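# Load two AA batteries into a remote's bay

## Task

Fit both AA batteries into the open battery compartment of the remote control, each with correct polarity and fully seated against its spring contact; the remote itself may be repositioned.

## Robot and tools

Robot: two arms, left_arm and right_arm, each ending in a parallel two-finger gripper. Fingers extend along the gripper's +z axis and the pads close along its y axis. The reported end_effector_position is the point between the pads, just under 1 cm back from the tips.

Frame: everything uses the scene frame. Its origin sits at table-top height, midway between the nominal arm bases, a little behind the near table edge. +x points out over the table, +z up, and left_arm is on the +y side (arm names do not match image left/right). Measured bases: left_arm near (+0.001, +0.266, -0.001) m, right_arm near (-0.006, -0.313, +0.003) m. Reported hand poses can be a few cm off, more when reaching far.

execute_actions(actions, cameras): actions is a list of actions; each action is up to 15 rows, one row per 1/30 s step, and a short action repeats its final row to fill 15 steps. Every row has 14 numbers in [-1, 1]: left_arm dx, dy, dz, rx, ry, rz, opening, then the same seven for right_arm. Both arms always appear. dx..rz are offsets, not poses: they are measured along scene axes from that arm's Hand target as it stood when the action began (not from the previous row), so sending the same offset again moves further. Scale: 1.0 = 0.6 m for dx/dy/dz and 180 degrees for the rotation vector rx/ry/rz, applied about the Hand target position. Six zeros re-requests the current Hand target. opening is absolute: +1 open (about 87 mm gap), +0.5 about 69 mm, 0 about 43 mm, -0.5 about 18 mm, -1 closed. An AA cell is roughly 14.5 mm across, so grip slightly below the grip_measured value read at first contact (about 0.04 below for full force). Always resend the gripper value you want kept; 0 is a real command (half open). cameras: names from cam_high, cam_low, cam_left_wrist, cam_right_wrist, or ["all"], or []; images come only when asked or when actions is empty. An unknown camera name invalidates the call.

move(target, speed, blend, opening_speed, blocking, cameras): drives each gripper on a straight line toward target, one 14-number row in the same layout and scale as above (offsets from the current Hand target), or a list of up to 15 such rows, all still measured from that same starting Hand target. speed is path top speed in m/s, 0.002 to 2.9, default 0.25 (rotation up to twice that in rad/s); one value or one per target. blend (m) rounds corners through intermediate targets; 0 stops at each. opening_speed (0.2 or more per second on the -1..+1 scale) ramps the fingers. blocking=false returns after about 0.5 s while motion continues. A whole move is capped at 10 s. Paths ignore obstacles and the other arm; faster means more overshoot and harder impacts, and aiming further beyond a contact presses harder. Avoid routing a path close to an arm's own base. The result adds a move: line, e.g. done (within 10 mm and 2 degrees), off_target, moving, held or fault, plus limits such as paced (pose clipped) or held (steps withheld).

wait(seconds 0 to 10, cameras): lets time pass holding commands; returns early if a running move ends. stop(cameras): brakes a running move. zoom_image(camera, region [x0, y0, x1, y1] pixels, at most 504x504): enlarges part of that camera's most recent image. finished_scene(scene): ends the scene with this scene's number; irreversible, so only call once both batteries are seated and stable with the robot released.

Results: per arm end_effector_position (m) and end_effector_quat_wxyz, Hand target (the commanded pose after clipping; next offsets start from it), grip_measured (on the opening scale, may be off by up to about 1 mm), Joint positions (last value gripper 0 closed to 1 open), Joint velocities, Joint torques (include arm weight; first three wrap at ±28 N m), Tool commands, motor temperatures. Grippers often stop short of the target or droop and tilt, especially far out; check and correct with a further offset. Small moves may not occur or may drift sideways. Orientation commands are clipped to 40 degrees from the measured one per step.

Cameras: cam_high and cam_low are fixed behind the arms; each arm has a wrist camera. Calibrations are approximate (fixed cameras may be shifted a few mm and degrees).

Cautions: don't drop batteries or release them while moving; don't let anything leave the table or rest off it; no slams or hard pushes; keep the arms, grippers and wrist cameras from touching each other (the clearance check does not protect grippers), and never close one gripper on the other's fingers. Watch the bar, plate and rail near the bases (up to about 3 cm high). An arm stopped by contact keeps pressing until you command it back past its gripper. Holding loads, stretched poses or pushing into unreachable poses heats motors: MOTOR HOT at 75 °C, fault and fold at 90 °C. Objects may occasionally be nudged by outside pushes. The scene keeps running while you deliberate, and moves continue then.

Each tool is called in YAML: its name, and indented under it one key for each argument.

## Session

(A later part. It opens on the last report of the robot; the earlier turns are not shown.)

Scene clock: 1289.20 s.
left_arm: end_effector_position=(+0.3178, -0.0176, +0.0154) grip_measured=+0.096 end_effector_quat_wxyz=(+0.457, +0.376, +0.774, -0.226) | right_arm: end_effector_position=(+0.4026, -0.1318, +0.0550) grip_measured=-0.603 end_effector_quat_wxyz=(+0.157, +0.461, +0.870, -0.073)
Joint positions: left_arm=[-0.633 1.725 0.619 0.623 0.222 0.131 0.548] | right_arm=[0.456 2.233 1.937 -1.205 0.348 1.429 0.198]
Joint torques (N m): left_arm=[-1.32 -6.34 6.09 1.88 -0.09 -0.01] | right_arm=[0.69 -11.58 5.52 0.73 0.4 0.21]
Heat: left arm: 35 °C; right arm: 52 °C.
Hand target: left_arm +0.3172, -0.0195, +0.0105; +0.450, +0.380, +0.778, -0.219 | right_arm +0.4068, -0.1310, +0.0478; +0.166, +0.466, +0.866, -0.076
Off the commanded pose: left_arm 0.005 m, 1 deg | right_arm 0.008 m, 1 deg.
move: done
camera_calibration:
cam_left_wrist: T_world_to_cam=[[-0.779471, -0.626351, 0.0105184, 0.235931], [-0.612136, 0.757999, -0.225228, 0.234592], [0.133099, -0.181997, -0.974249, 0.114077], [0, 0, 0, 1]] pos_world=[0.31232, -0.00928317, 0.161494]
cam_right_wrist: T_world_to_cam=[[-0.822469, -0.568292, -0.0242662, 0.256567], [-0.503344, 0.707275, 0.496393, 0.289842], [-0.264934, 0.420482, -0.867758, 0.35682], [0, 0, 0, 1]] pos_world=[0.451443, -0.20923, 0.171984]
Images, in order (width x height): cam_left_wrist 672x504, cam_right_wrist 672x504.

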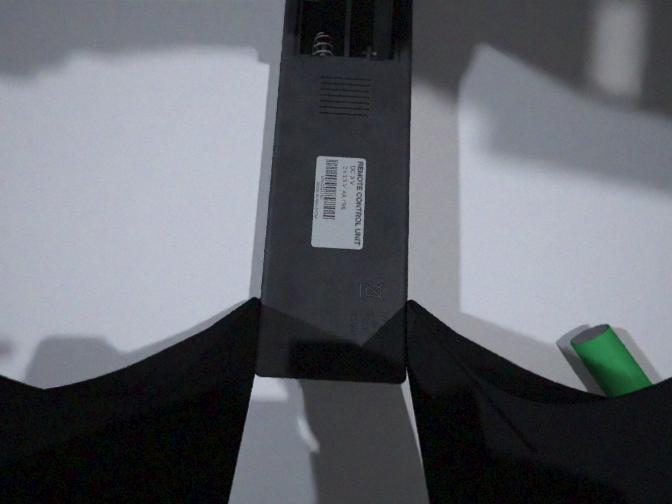

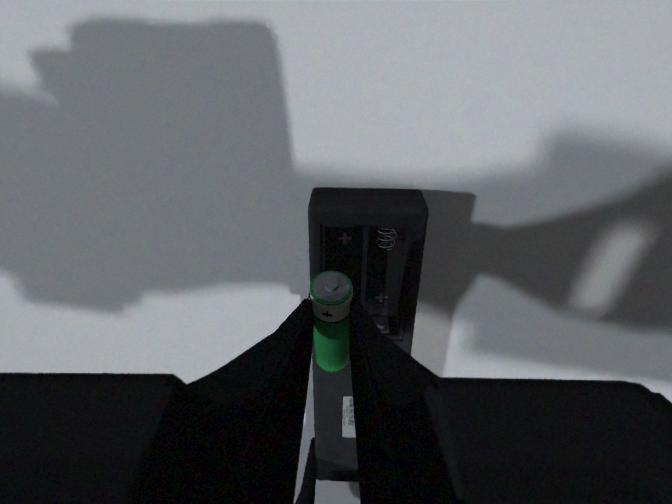

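move:
  target:
    - [0,0,0,0,0,0,-0.05,-0.0124,-0.0084,0.0,-0.0065,0.0096,0,-0.72]
    - [0,0,0,0,0,0,-0.05,-0.0041,-0.0028,0.0,-0.0022,0.0032,0,-0.72]
    - [0,0,0,0,0,0,-0.05,-0.0041,-0.0028,-0.013,-0.0022,0.0032,0,-0.72]
  speed: 0.05
  cameras: ["cam_right_wrist", "cam_left_wrist"]

zoom_image:
  camera: "cam_left_wrist"
  region: [280, 0, 430, 90]

zoom_image:
  camera: "cam_right_wrist"
  region: [250, 200, 420, 420]

Scene clock: 1301.57 s.
left_arm: end_effector_position=(+0.3178, -0.0176, +0.0154) grip_measured=+0.096 end_effector_quat_wxyz=(+0.457, +0.376, +0.774, -0.226) | right_arm: end_effector_position=(+0.4004, -0.1336, +0.0472) grip_measured=-0.603 end_effector_quat_wxyz=(+0.155, +0.460, +0.870, -0.079)
Joint positions: left_arm=[-0.633 1.725 0.619 0.623 0.222 0.131 0.548] | right_arm=[0.456 2.236 1.913 -1.188 0.353 1.429 0.198]
Joint torques (N m): left_arm=[-1.32 -6.34 6.12 1.88 -0.08 0.01] | right_arm=[0.65 -11.59 5.49 0.7 0.37 0.21]
Heat: left arm: 35 °C; right arm: 51 °C.
Hand target: left_arm +0.3172, -0.0195, +0.0105; +0.450, +0.380, +0.778, -0.219 | right_arm +0.4043, -0.1327, +0.0400; +0.163, +0.465, +0.866, -0.082
Off the commanded pose: left_arm 0.005 m, 1 deg | right_arm 0.008 m, 1 deg.
move: done
camera_calibration:
cam_left_wrist: T_world_to_cam=[[-0.779471, -0.626351, 0.0105184, 0.235931], [-0.612136, 0.757999, -0.225228, 0.234592], [0.133099, -0.181997, -0.974249, 0.114077], [0, 0, 0, 1]] pos_world=[0.31232, -0.00928317, 0.161494]
cam_right_wrist: T_world_to_cam=[[-0.822718, -0.568324, -0.0119923, 0.253065], [-0.498923, 0.71182, 0.494357, 0.29283], [-0.272418, 0.412699, -0.869176, 0.352278], [0, 0, 0, 1]] pos_world=[0.450268, -0.210004, 0.164464]
Images, in order (width x height): cam_left_wrist 672x504, cam_right_wrist 672x504.

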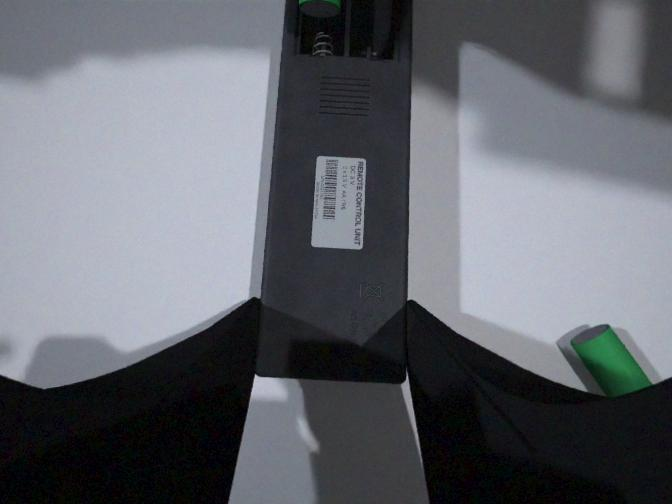

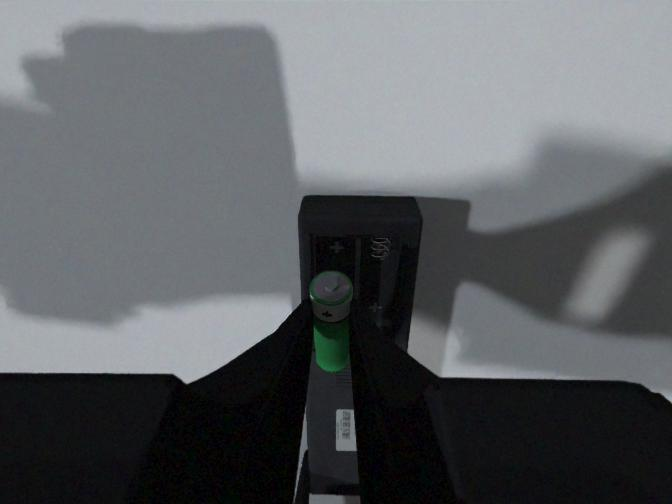

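Scaled by 3.360.

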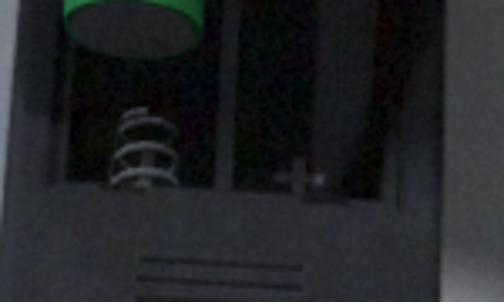

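Scaled by 2.291.

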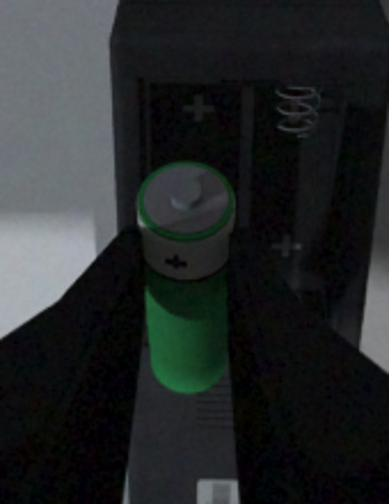

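move:
  target: [0,0,0,0,0,0,-0.05,0.0,0.0,-0.0133,0,0,0,-0.72]
  speed: 0.05
  cameras: ["cam_left_wrist", "cam_right_wrist"]

zoom_image:
  camera: "cam_left_wrist"
  region: [280, 0, 430, 90]

zoom_image:
  camera: "cam_right_wrist"
  region: [250, 200, 420, 420]

Scene clock: 1321.83 s.
left_arm: end_effector_position=(+0.3178, -0.0176, +0.0154) grip_measured=+0.096 end_effector_quat_wxyz=(+0.457, +0.376, +0.774, -0.226) | right_arm: end_effector_position=(+0.4009, -0.1334, +0.0411) grip_measured=-0.603 end_effector_quat_wxyz=(+0.156, +0.461, +0.870, -0.078)
Joint positions: left_arm=[-0.633 1.725 0.619 0.623 0.222 0.131 0.548] | right_arm=[0.456 2.236 1.889 -1.159 0.353 1.429 0.198]
Joint torques (N m): left_arm=[-1.33 -6.37 6.09 1.88 -0.08 0] | right_arm=[0.65 -11.21 5.42 0.73 0.37 0.21]
Heat: left arm: 35 °C; right arm: 50 °C.
Hand target: left_arm +0.3172, -0.0195, +0.0105; +0.450, +0.380, +0.778, -0.219 | right_arm +0.4043, -0.1327, +0.0320; +0.163, +0.465, +0.866, -0.082
Off the commanded pose: left_arm 0.005 m, 1 deg | right_arm 0.010 m, 1 deg.
move: done
camera_calibration:
cam_left_wrist: T_world_to_cam=[[-0.779471, -0.626351, 0.0105184, 0.235931], [-0.612136, 0.757999, -0.225228, 0.234592], [0.133099, -0.181997, -0.974249, 0.114077], [0, 0, 0, 1]] pos_world=[0.31232, -0.00928317, 0.161494]
cam_right_wrist: T_world_to_cam=[[-0.822652, -0.568306, -0.0164805, 0.253664], [-0.500922, 0.71079, 0.493817, 0.29661], [-0.268925, 0.414495, -0.86941, 0.345823], [0, 0, 0, 1]] pos_world=[0.450256, -0.21001, 0.158372]
Images, in order (width x height): cam_left_wrist 672x504, cam_right_wrist 672x504.

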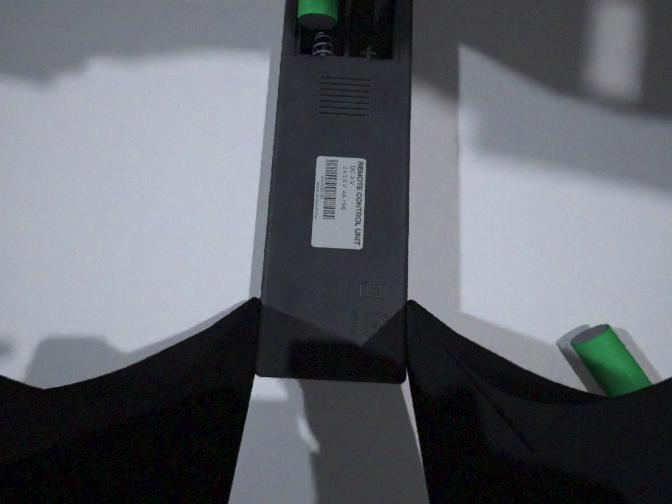

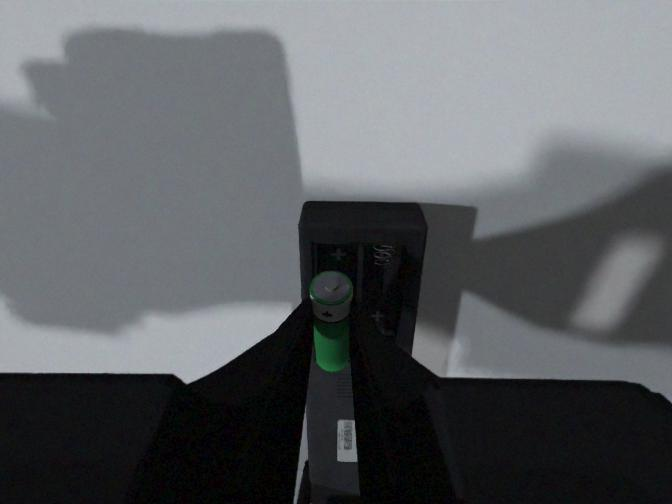

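Scaled by 3.360.

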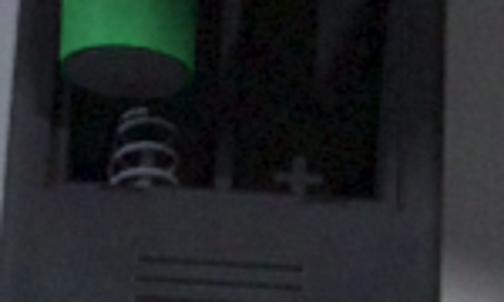

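Scaled by 2.291.

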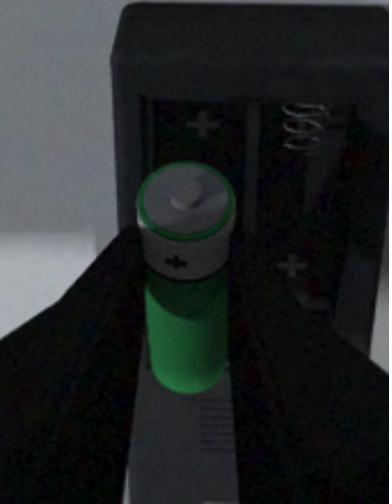

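move:
  target:
    - [0,0,0,0,0,0,-0.05,0.0,0.0,0.0083,0,0,0,-0.72]
    - [0,0,0,0,0,0,-0.05,-0.0097,-0.0065,0.0083,-0.005,0.0075,0,-0.72]
    - [0,0,0,0,0,0,-0.05,-0.0025,-0.0017,0.0083,-0.0013,0.0019,0,-0.72]
    - [0,0,0,0,0,0,-0.05,-0.0025,-0.0017,-0.003,-0.0013,0.0019,0,-0.72]
  speed: 0.06
  cameras: ["cam_left_wrist", "cam_right_wrist"]

zoom_image:
  camera: "cam_left_wrist"
  region: [280, 0, 430, 90]

zoom_image:
  camera: "cam_right_wrist"
  region: [250, 200, 420, 420]

Scene clock: 1334.67 s.
left_arm: end_effector_position=(+0.3178, -0.0176, +0.0154) grip_measured=+0.096 end_effector_quat_wxyz=(+0.457, +0.376, +0.774, -0.226) | right_arm: end_effector_position=(+0.3994, -0.1342, +0.0398) grip_measured=-0.603 end_effector_quat_wxyz=(+0.155, +0.460, +0.871, -0.080)
Joint positions: left_arm=[-0.633 1.725 0.619 0.623 0.222 0.131 0.548] | right_arm=[0.456 2.236 1.883 -1.16 0.353 1.429 0.198]
Joint torques (N m): left_arm=[-1.32 -6.34 6.09 1.89 -0.09 0] | right_arm=[0.62 -11.11 5.41 0.74 0.38 0.2]
Heat: left arm: 35 °C; right arm: 49 °C.
Hand target: left_arm +0.3172, -0.0195, +0.0105; +0.450, +0.380, +0.778, -0.219 | right_arm +0.4028, -0.1338, +0.0302; +0.161, +0.464, +0.867, -0.085
Off the commanded pose: left_arm 0.005 m, 1 deg | right_arm 0.010 m, 1 deg.
move: done
camera_calibration:
cam_left_wrist: T_world_to_cam=[[-0.779471, -0.626351, 0.0105184, 0.235931], [-0.612136, 0.757999, -0.225228, 0.234592], [0.133099, -0.181997, -0.974249, 0.114077], [0, 0, 0, 1]] pos_world=[0.31232, -0.00928317, 0.161494]
cam_right_wrist: T_world_to_cam=[[-0.822722, -0.56835, -0.010376, 0.251755], [-0.498316, 0.712321, 0.494247, 0.296224], [-0.273514, 0.411798, -0.86926, 0.345993], [0, 0, 0, 1]] pos_world=[0.449371, -0.210401, 0.156962]
Images, in order (width x height): cam_left_wrist 672x504, cam_right_wrist 672x504.

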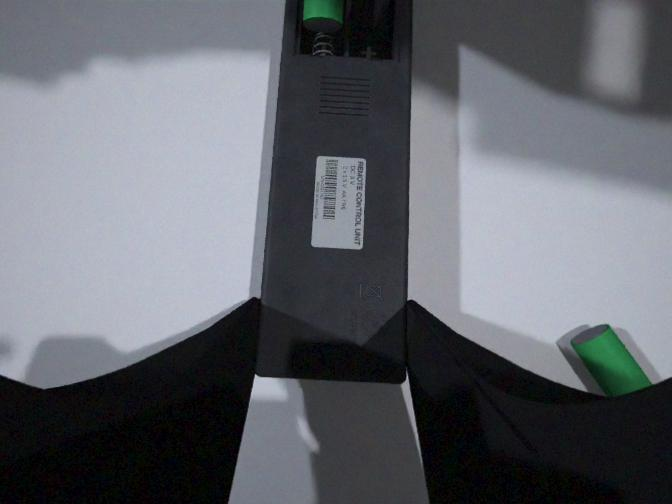

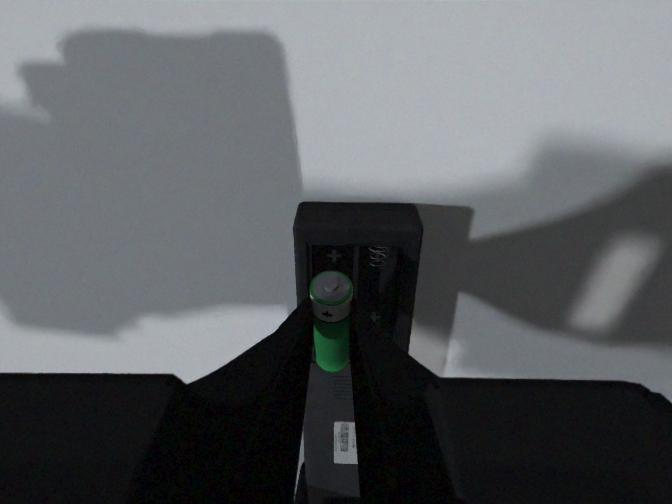

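Scaled by 3.360.

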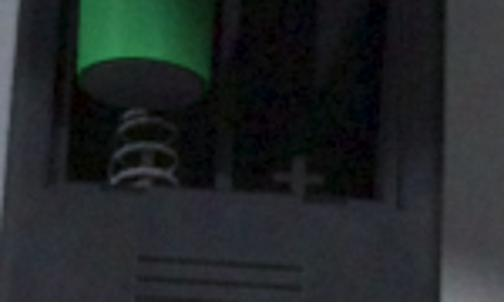

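Scaled by 2.291.

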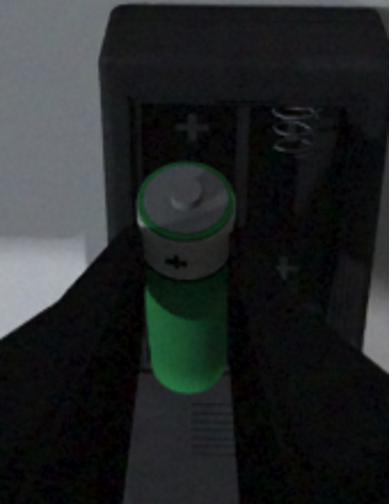

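move:
  target: [0,0,0,0,0,0,-0.05,0.0,0.0,-0.014,0,0,0,-0.72]
  speed: 0.05
  cameras: ["cam_left_wrist", "cam_right_wrist"]

zoom_image:
  camera: "cam_left_wrist"
  region: [280, 0, 430, 90]

zoom_image:
  camera: "cam_right_wrist"
  region: [250, 200, 420, 420]

Scene clock: 1344.77 s.
left_arm: end_effector_position=(+0.3178, -0.0176, +0.0154) grip_measured=+0.096 end_effector_quat_wxyz=(+0.457, +0.376, +0.774, -0.226) | right_arm: end_effector_position=(+0.3987, -0.1345, +0.0329) grip_measured=-0.603 end_effector_quat_wxyz=(+0.154, +0.460, +0.871, -0.081)
Joint positions: left_arm=[-0.633 1.725 0.619 0.623 0.222 0.131 0.548] | right_arm=[0.456 2.24 1.862 -1.138 0.353 1.429 0.198]
Joint torques (N m): left_arm=[-1.32 -6.35 6.11 1.89 -0.09 0] | right_arm=[0.64 -10.91 5.11 0.82 0.38 0.21]
Heat: left arm: 35 °C; right arm: 49 °C.
Hand target: left_arm +0.3172, -0.0195, +0.0105; +0.450, +0.380, +0.778, -0.219 | right_arm +0.4028, -0.1338, +0.0217; +0.161, +0.464, +0.867, -0.085
Off the commanded pose: left_arm 0.005 m, 1 deg | right_arm 0.012 m, 1 deg.
move: off_target (right_arm)
camera_calibration:
cam_left_wrist: T_world_to_cam=[[-0.779471, -0.626351, 0.0105184, 0.235931], [-0.612136, 0.757999, -0.225228, 0.234592], [0.133099, -0.181997, -0.974249, 0.114077], [0, 0, 0, 1]] pos_world=[0.31232, -0.00928317, 0.161494]
cam_right_wrist: T_world_to_cam=[[-0.82273, -0.568385, -0.00734065, 0.250791], [-0.496989, 0.712998, 0.494607, 0.299024], [-0.275893, 0.410577, -0.869086, 0.340835], [0, 0, 0, 1]] pos_world=[0.448979, -0.210597, 0.150156]
Images, in order (width x height): cam_left_wrist 672x504, cam_right_wrist 672x504.

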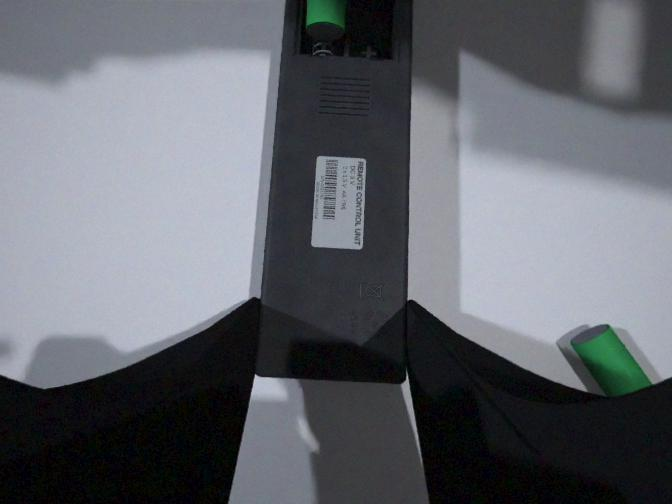

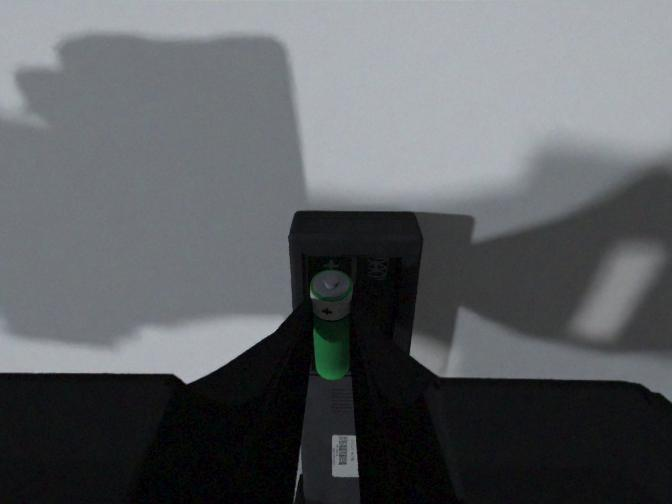

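Scaled by 3.360.

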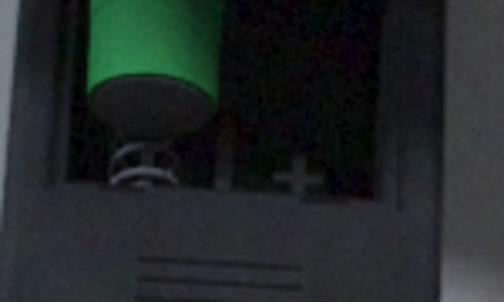

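Scaled by 2.291.

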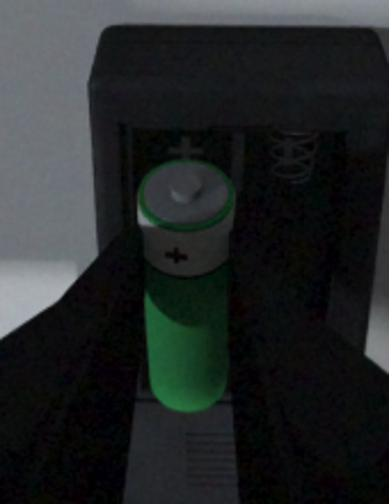

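move:
  target:
    - [0,0,0,0,0,0,-0.05,0.0028,0.0019,0.007,0.0014,-0.0021,0,-0.72]
    - [0,0,0,0,0,0,-0.05,0.0028,0.0019,-0.005,0.0014,-0.0021,0,-0.72]
  speed: 0.05
  cameras: ["cam_left_wrist", "cam_right_wrist"]

zoom_image:
  camera: "cam_left_wrist"
  region: [280, 0, 430, 90]

zoom_image:
  camera: "cam_right_wrist"
  region: [250, 200, 420, 420]

Scene clock: 1356.80 s.
left_arm: end_effector_position=(+0.3178, -0.0176, +0.0154) grip_measured=+0.096 end_effector_quat_wxyz=(+0.457, +0.376, +0.774, -0.226) | right_arm: end_effector_position=(+0.3990, -0.1343, +0.0305) grip_measured=-0.603 end_effector_quat_wxyz=(+0.155, +0.460, +0.871, -0.080)
Joint positions: left_arm=[-0.633 1.725 0.619 0.623 0.222 0.131 0.548] | right_arm=[0.456 2.24 1.853 -1.126 0.353 1.429 0.198]
Joint torques (N m): left_arm=[-1.31 -6.34 6.11 1.88 -0.09 0.01] | right_arm=[0.61 -10.71 5.23 0.88 0.36 0.21]
Heat: left arm: 35 °C; right arm: 47 °C.
Hand target: left_arm +0.3172, -0.0195, +0.0105; +0.450, +0.380, +0.778, -0.219 | right_arm +0.4044, -0.1326, +0.0187; +0.163, +0.465, +0.866, -0.082
Off the commanded pose: left_arm 0.005 m, 1 deg | right_arm 0.013 m, 1 deg.
move: off_target (right_arm)
camera_calibration:
cam_left_wrist: T_world_to_cam=[[-0.779471, -0.626351, 0.0105184, 0.235931], [-0.612136, 0.757999, -0.225228, 0.234592], [0.133099, -0.181997, -0.974249, 0.114077], [0, 0, 0, 1]] pos_world=[0.31232, -0.00928317, 0.161494]
cam_right_wrist: T_world_to_cam=[[-0.822722, -0.56835, -0.010376, 0.251356], [-0.498316, 0.712321, 0.494247, 0.300693], [-0.273514, 0.411798, -0.86926, 0.337955], [0, 0, 0, 1]] pos_world=[0.449071, -0.210501, 0.147762]
Images, in order (width x height): cam_left_wrist 672x504, cam_right_wrist 672x504.

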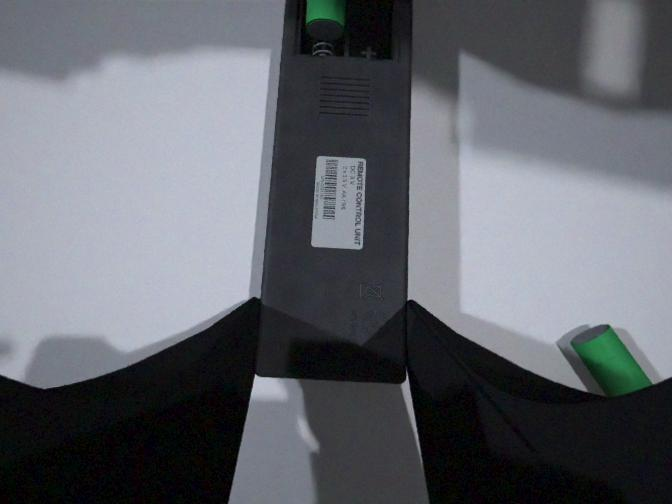

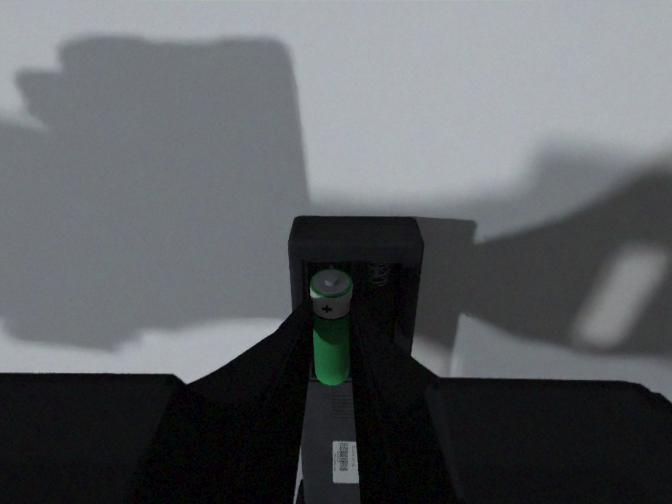

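Scaled by 3.360.

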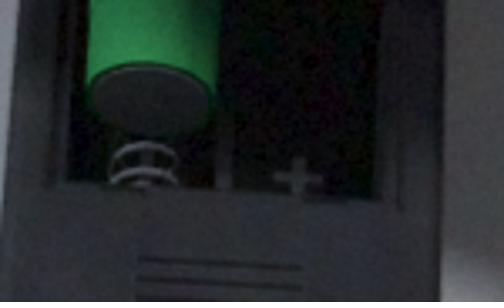

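Scaled by 2.291.

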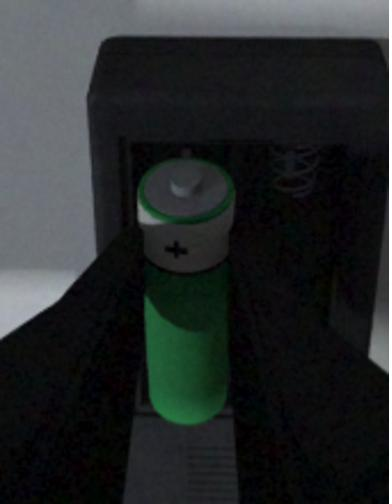

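move:
  target:
    - [0,0,0,0,0,0,-0.05,0.0,0.0,0.03,0,0,0,-0.72]
    - [0,0,0,0,0,0,-0.05,0.006,-0.0075,0.04,-0.0417,-0.0276,0,-0.72]
    - [0,0,0,0,0,0,-0.05,0.006,-0.0075,0.016,-0.0417,-0.0276,0,-0.72]
  speed: [0.06,0.08,0.05]
  cameras: ["cam_left_wrist", "cam_right_wrist"]

zoom_image:
  camera: "cam_left_wrist"
  region: [280, 0, 430, 90]

zoom_image:
  camera: "cam_right_wrist"
  region: [250, 200, 420, 420]

Scene clock: 1379.33 s.
left_arm: end_effector_position=(+0.3178, -0.0176, +0.0154) grip_measured=+0.096 end_effector_quat_wxyz=(+0.457, +0.376, +0.774, -0.226) | right_arm: end_effector_position=(+0.4042, -0.1382, +0.0361) grip_measured=-0.603 end_effector_quat_wxyz=(+0.220, +0.453, +0.856, -0.115)
Joint positions: left_arm=[-0.633 1.725 0.619 0.623 0.222 0.131 0.548] | right_arm=[0.504 2.24 1.854 -1.128 0.506 1.473 0.198]
Joint torques (N m): left_arm=[-1.31 -6.34 6.08 1.9 -0.09 0] | right_arm=[0.84 -11.32 5.44 0.73 0.5 0.22]
Heat: left arm: 35 °C; right arm: 45 °C.
Hand target: left_arm +0.3172, -0.0195, +0.0105; +0.450, +0.380, +0.778, -0.219 | right_arm +0.4080, -0.1371, +0.0283; +0.231, +0.456, +0.851, -0.118
Off the commanded pose: left_arm 0.005 m, 1 deg | right_arm 0.009 m, 1 deg.
move: done
camera_calibration:
cam_left_wrist: T_world_to_cam=[[-0.779471, -0.626351, 0.0105184, 0.235931], [-0.612136, 0.757999, -0.225228, 0.234592], [0.133099, -0.181997, -0.974249, 0.114077], [0, 0, 0, 1]] pos_world=[0.31232, -0.00928317, 0.161494]
cam_right_wrist: T_world_to_cam=[[-0.822163, -0.569176, -0.00931102, 0.253069], [-0.534319, 0.765964, 0.357493, 0.330288], [-0.196345, 0.298893, -0.933869, 0.301428], [0, 0, 0, 1]] pos_world=[0.443727, -0.199042, 0.165775]
Images, in order (width x height): cam_left_wrist 672x504, cam_right_wrist 672x504.

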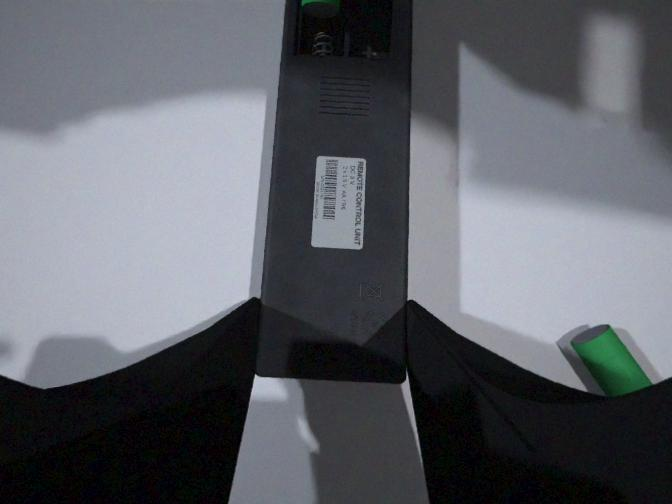

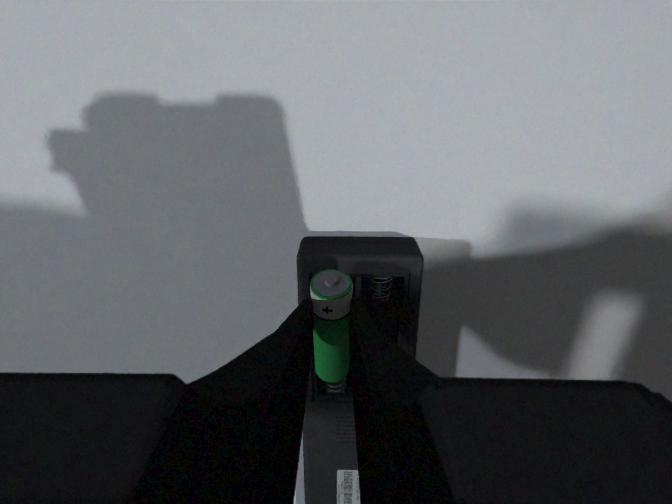

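Scaled by 3.360.

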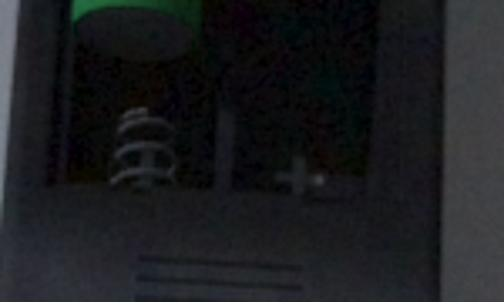

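Scaled by 2.291.

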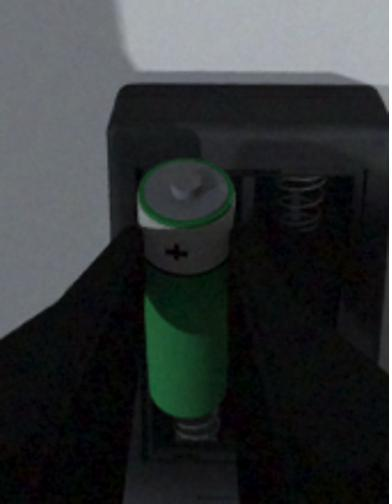

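move:
  target: [0,0,0,0,0,0,-0.05,0,0,-0.013,0,0,0,-0.72]
  speed: 0.05
  cameras: ["cam_left_wrist","cam_right_wrist"]

zoom_image:
  camera: "cam_left_wrist"
  region: [280, 0, 430, 90]

zoom_image:
  camera: "cam_right_wrist"
  region: [250, 200, 420, 420]

Scene clock: 1412.37 s.
left_arm: end_effector_position=(+0.3178, -0.0176, +0.0154) grip_measured=+0.096 end_effector_quat_wxyz=(+0.457, +0.376, +0.774, -0.226) | right_arm: end_effector_position=(+0.4038, -0.1386, +0.0283) grip_measured=-0.603 end_effector_quat_wxyz=(+0.220, +0.453, +0.856, -0.117)
Joint positions: left_arm=[-0.633 1.725 0.619 0.623 0.222 0.131 0.548] | right_arm=[0.504 2.247 1.834 -1.105 0.507 1.473 0.198]
Joint torques (N m): left_arm=[-1.32 -6.32 6.09 1.88 -0.09 0] | right_arm=[0.87 -11.54 5.31 0.77 0.49 0.22]
Heat: left arm: 35 °C; right arm: 45 °C.
Hand target: left_arm +0.3172, -0.0195, +0.0105; +0.450, +0.380, +0.778, -0.219 | right_arm +0.4081, -0.1371, +0.0206; +0.231, +0.456, +0.851, -0.118
Off the commanded pose: left_arm 0.005 m, 1 deg | right_arm 0.009 m, 1 deg.
move: done
camera_calibration:
cam_left_wrist: T_world_to_cam=[[-0.779471, -0.626351, 0.0105184, 0.235931], [-0.612136, 0.757999, -0.225228, 0.234592], [0.133099, -0.181997, -0.974249, 0.114077], [0, 0, 0, 1]] pos_world=[0.31232, -0.00928317, 0.161494]
cam_right_wrist: T_world_to_cam=[[-0.822404, -0.568876, -0.00562096, 0.252509], [-0.533095, 0.767152, 0.356774, 0.33283], [-0.198648, 0.296409, -0.934174, 0.294693], [0, 0, 0, 1]] pos_world=[0.443635, -0.199035, 0.157969]
Images, in order (width x height): cam_left_wrist 672x504, cam_right_wrist 672x504.

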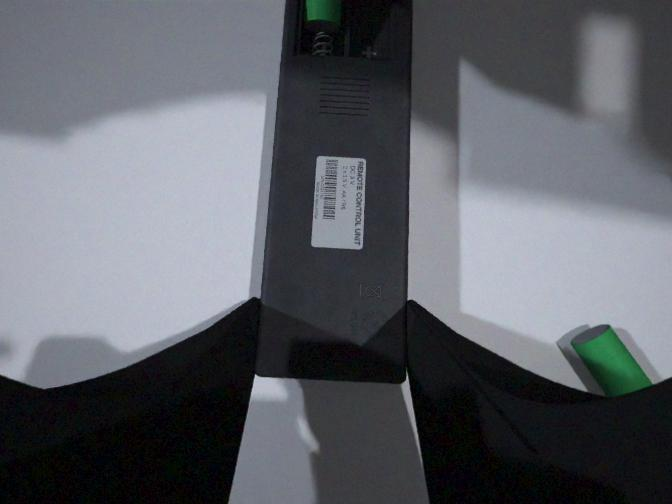

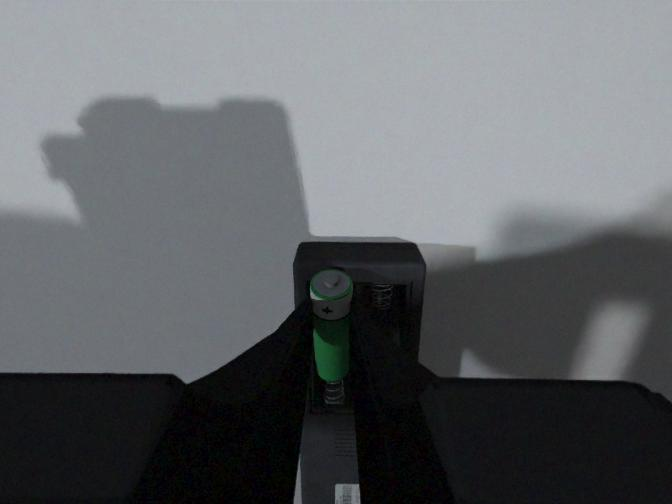

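Scaled by 3.360.

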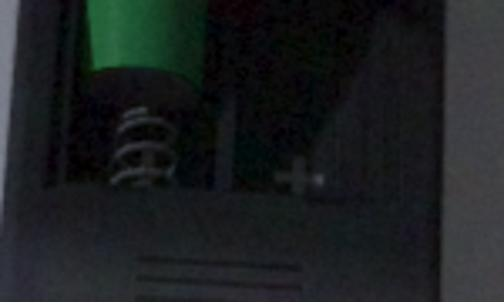

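Scaled by 2.291.

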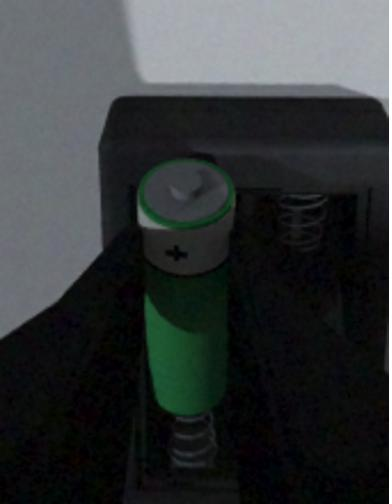

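move:
  target: [0.0047,-0.0069,0,0,0,0,-0.05,-0.0093,0.0138,0,0,0,0,-0.72]
  speed: 0.05
  cameras: ["cam_left_wrist","cam_right_wrist"]

zoom_image:
  camera: "cam_left_wrist"
  region: [280, 0, 430, 90]

zoom_image:
  camera: "cam_right_wrist"
  region: [250, 200, 420, 420]

Scene clock: 1423.90 s.
left_arm: end_effector_position=(+0.3196, -0.0217, +0.0156) grip_measured=+0.096 end_effector_quat_wxyz=(+0.457, +0.378, +0.772, -0.227) | right_arm: end_effector_position=(+0.4040, -0.1358, +0.0293) grip_measured=-0.603 end_effector_quat_wxyz=(+0.230, +0.456, +0.852, -0.118)
Joint positions: left_arm=[-0.638 1.738 0.634 0.623 0.222 0.131 0.548] | right_arm=[0.517 2.247 1.834 -1.105 0.528 1.496 0.198]
Joint torques (N m): left_arm=[-1.36 -6.32 6.42 1.84 -0.14 -0.02] | right_arm=[1.73 -11.33 5.46 0.62 0.31 0.24]
Heat: left arm: 35 °C; right arm: 46 °C.
Hand target: left_arm +0.3199, -0.0237, +0.0105; +0.450, +0.380, +0.778, -0.219 | right_arm +0.4025, -0.1288, +0.0206; +0.231, +0.456, +0.851, -0.118
Off the commanded pose: left_arm 0.005 m, 1 deg | right_arm 0.011 m, 0 deg.
move: off_target (right_arm)
camera_calibration:
cam_left_wrist: T_world_to_cam=[[-0.78257, -0.622479, 0.0102097, 0.235877], [-0.608006, 0.760644, -0.227485, 0.237576], [0.133839, -0.184231, -0.973728, 0.112921], [0, 0, 0, 1]] pos_world=[0.313925, -0.0130792, 0.161591]
cam_right_wrist: T_world_to_cam=[[-0.826519, -0.562702, -0.0152269, 0.257029], [-0.533962, 0.775168, 0.337638, 0.332346], [-0.178186, 0.287195, -0.941153, 0.285587], [0, 0, 0, 1]] pos_world=[0.440787, -0.195012, 0.160482]
Images, in order (width x height): cam_left_wrist 672x504, cam_right_wrist 672x504.

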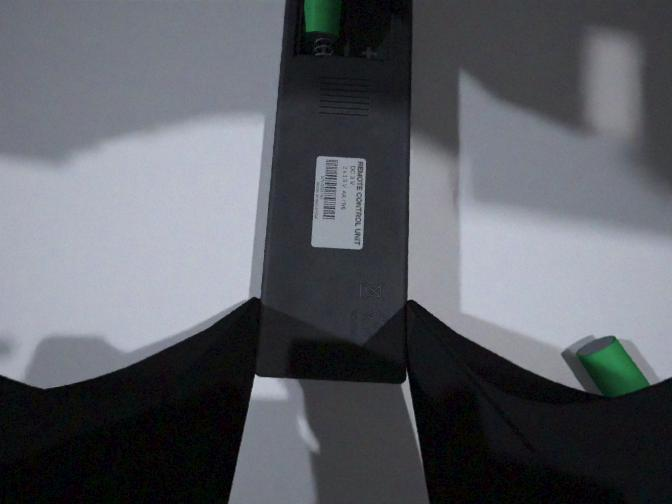

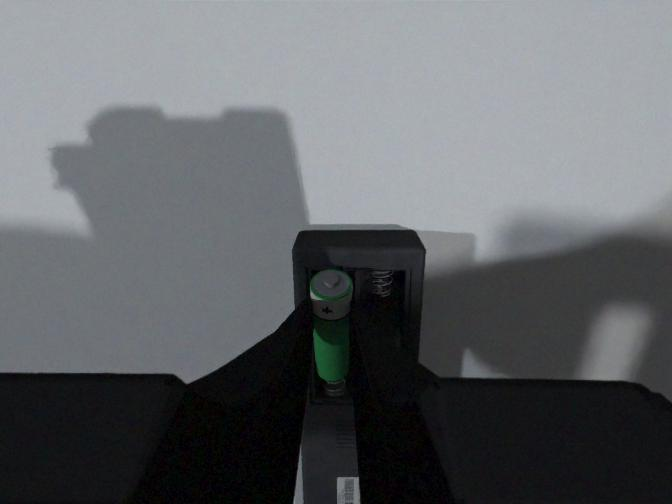

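Scaled by 3.360.

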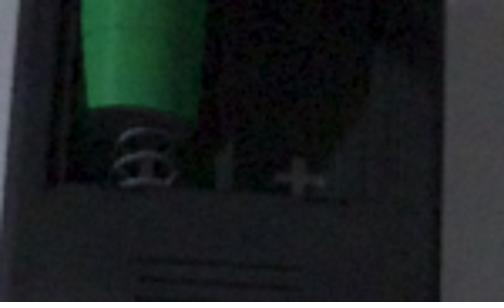

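Scaled by 2.291.

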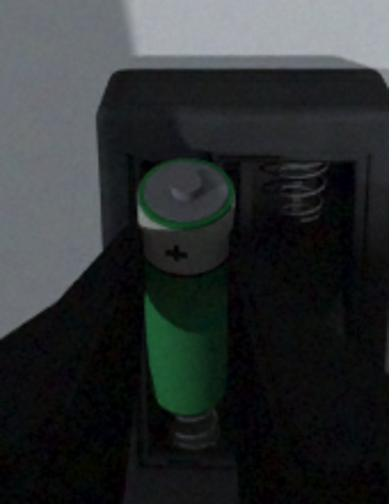

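move:
  target: [0.0047,-0.0069,0,0,0,0,-0.05,-0.0056,0.0083,0,0,0,0,-0.72]
  speed: 0.05
  cameras: ["cam_left_wrist","cam_right_wrist"]

zoom_image:
  camera: "cam_left_wrist"
  region: [280, 0, 430, 90]

zoom_image:
  camera: "cam_right_wrist"
  region: [250, 200, 420, 420]

Scene clock: 1434.23 s.
left_arm: end_effector_position=(+0.3225, -0.0244, +0.0156) grip_measured=+0.096 end_effector_quat_wxyz=(+0.457, +0.377, +0.773, -0.226) | right_arm: end_effector_position=(+0.4056, -0.1367, +0.0306) grip_measured=-0.603 end_effector_quat_wxyz=(+0.241, +0.459, +0.847, -0.121)
Joint positions: left_arm=[-0.64 1.749 0.651 0.617 0.217 0.129 0.548] | right_arm=[0.522 2.247 1.834 -1.105 0.551 1.512 0.198]
Joint torques (N m): left_arm=[-1.65 -6.17 6.68 1.87 -0.14 -0.03] | right_arm=[2.5 -11.25 5.59 0.52 0.11 0.24]
Heat: left arm: 35 °C; right arm: 47 °C.
Hand target: left_arm +0.3227, -0.0278, +0.0105; +0.450, +0.380, +0.778, -0.219 | right_arm +0.3992, -0.1238, +0.0206; +0.231, +0.456, +0.851, -0.118
Off the commanded pose: left_arm 0.006 m, 1 deg | right_arm 0.018 m, 1 deg.
move: off_target (right_arm)
camera_calibration:
cam_left_wrist: T_world_to_cam=[[-0.781087, -0.62435, 0.00953053, 0.236025], [-0.609927, 0.759596, -0.225839, 0.241934], [0.133763, -0.182213, -0.974118, 0.112107], [0, 0, 0, 1]] pos_world=[0.316922, -0.0159827, 0.161594]
cam_right_wrist: T_world_to_cam=[[-0.831444, -0.555174, -0.0219415, 0.261069], [-0.532636, 0.785208, 0.315828, 0.334911], [-0.158111, 0.274281, -0.948563, 0.277614], [0, 0, 0, 1]] pos_world=[0.439344, -0.19418, 0.163289]
Images, in order (width x height): cam_left_wrist 672x504, cam_right_wrist 672x504.

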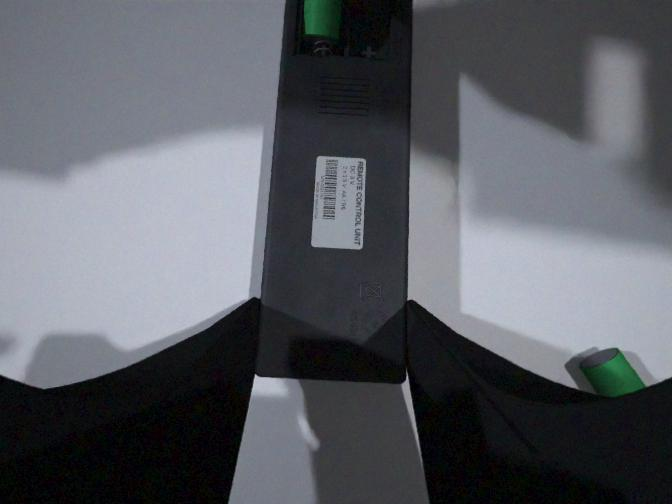

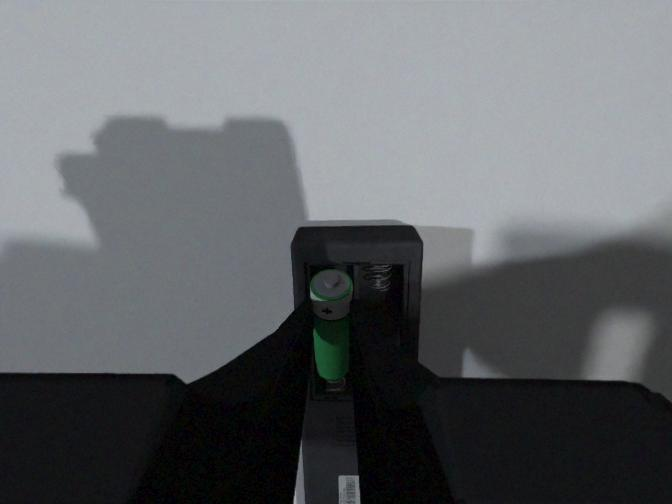

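Scaled by 3.360.

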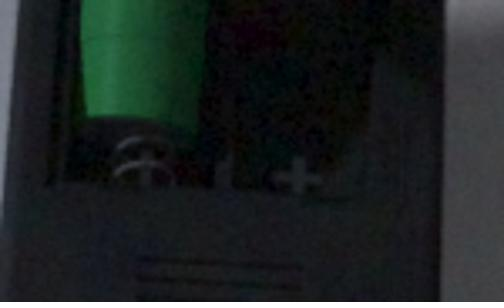

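Scaled by 2.291.

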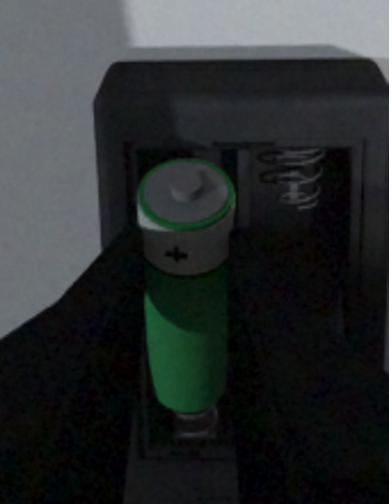

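move:
  target: [0.0047,-0.0069,0,0,0,0,-0.05,-0.0075,0.0110,-0.006,0,0,0,-0.72]
  speed: 0.05
  cameras: ["cam_left_wrist","cam_right_wrist"]

zoom_image:
  camera: "cam_left_wrist"
  region: [280, 0, 430, 90]

zoom_image:
  camera: "cam_right_wrist"
  region: [250, 200, 420, 420]

Scene clock: 1451.93 s.
left_arm: end_effector_position=(+0.3255, -0.0268, +0.0156) grip_measured=+0.096 end_effector_quat_wxyz=(+0.456, +0.375, +0.775, -0.225) | right_arm: end_effector_position=(+0.4068, -0.1362, +0.0322) grip_measured=-0.603 end_effector_quat_wxyz=(+0.254, +0.462, +0.841, -0.124)
Joint positions: left_arm=[-0.643 1.76 0.669 0.608 0.211 0.124 0.548] | right_arm=[0.532 2.247 1.834 -1.105 0.577 1.532 0.198]
Joint torques (N m): left_arm=[-1.84 -5.98 6.91 1.91 -0.11 0] | right_arm=[3.28 -10.82 5.01 0.51 -0.13 0.25]
Heat: left arm: 35 °C; right arm: 47 °C.
Hand target: left_arm +0.3256, -0.0320, +0.0106; +0.450, +0.380, +0.778, -0.219 | right_arm +0.3946, -0.1171, +0.0170; +0.231, +0.456, +0.851, -0.118
Off the commanded pose: left_arm 0.007 m, 1 deg | right_arm 0.027 m, 3 deg.
move: off_target (right_arm)
camera_calibration:
cam_left_wrist: T_world_to_cam=[[-0.777429, -0.628855, 0.0120811, 0.235385], [-0.615125, 0.756167, -0.223232, 0.247185], [0.131245, -0.180978, -0.974691, 0.1122], [0, 0, 0, 1]] pos_world=[0.320319, -0.018585, 0.161696]
cam_right_wrist: T_world_to_cam=[[-0.835389, -0.548785, -0.0309906, 0.265104], [-0.532813, 0.794645, 0.290947, 0.336945], [-0.135041, 0.259566, -0.956237, 0.268044], [0, 0, 0, 1]] pos_world=[0.43719, -0.191842, 0.166496]
Images, in order (width x height): cam_left_wrist 672x504, cam_right_wrist 672x504.

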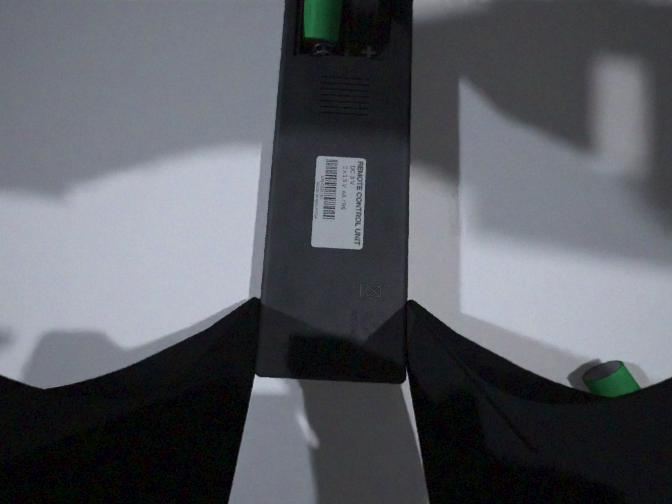

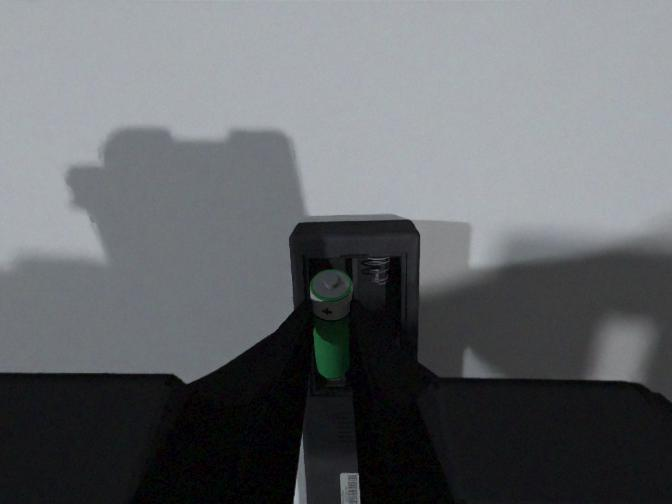

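Scaled by 3.360.

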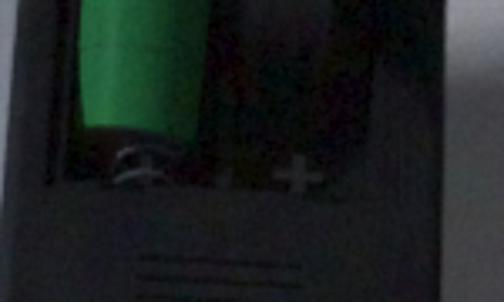

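Scaled by 2.291.

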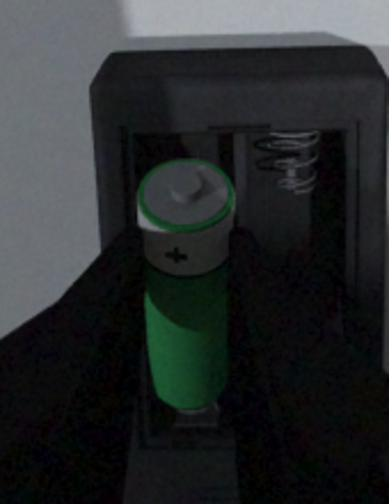

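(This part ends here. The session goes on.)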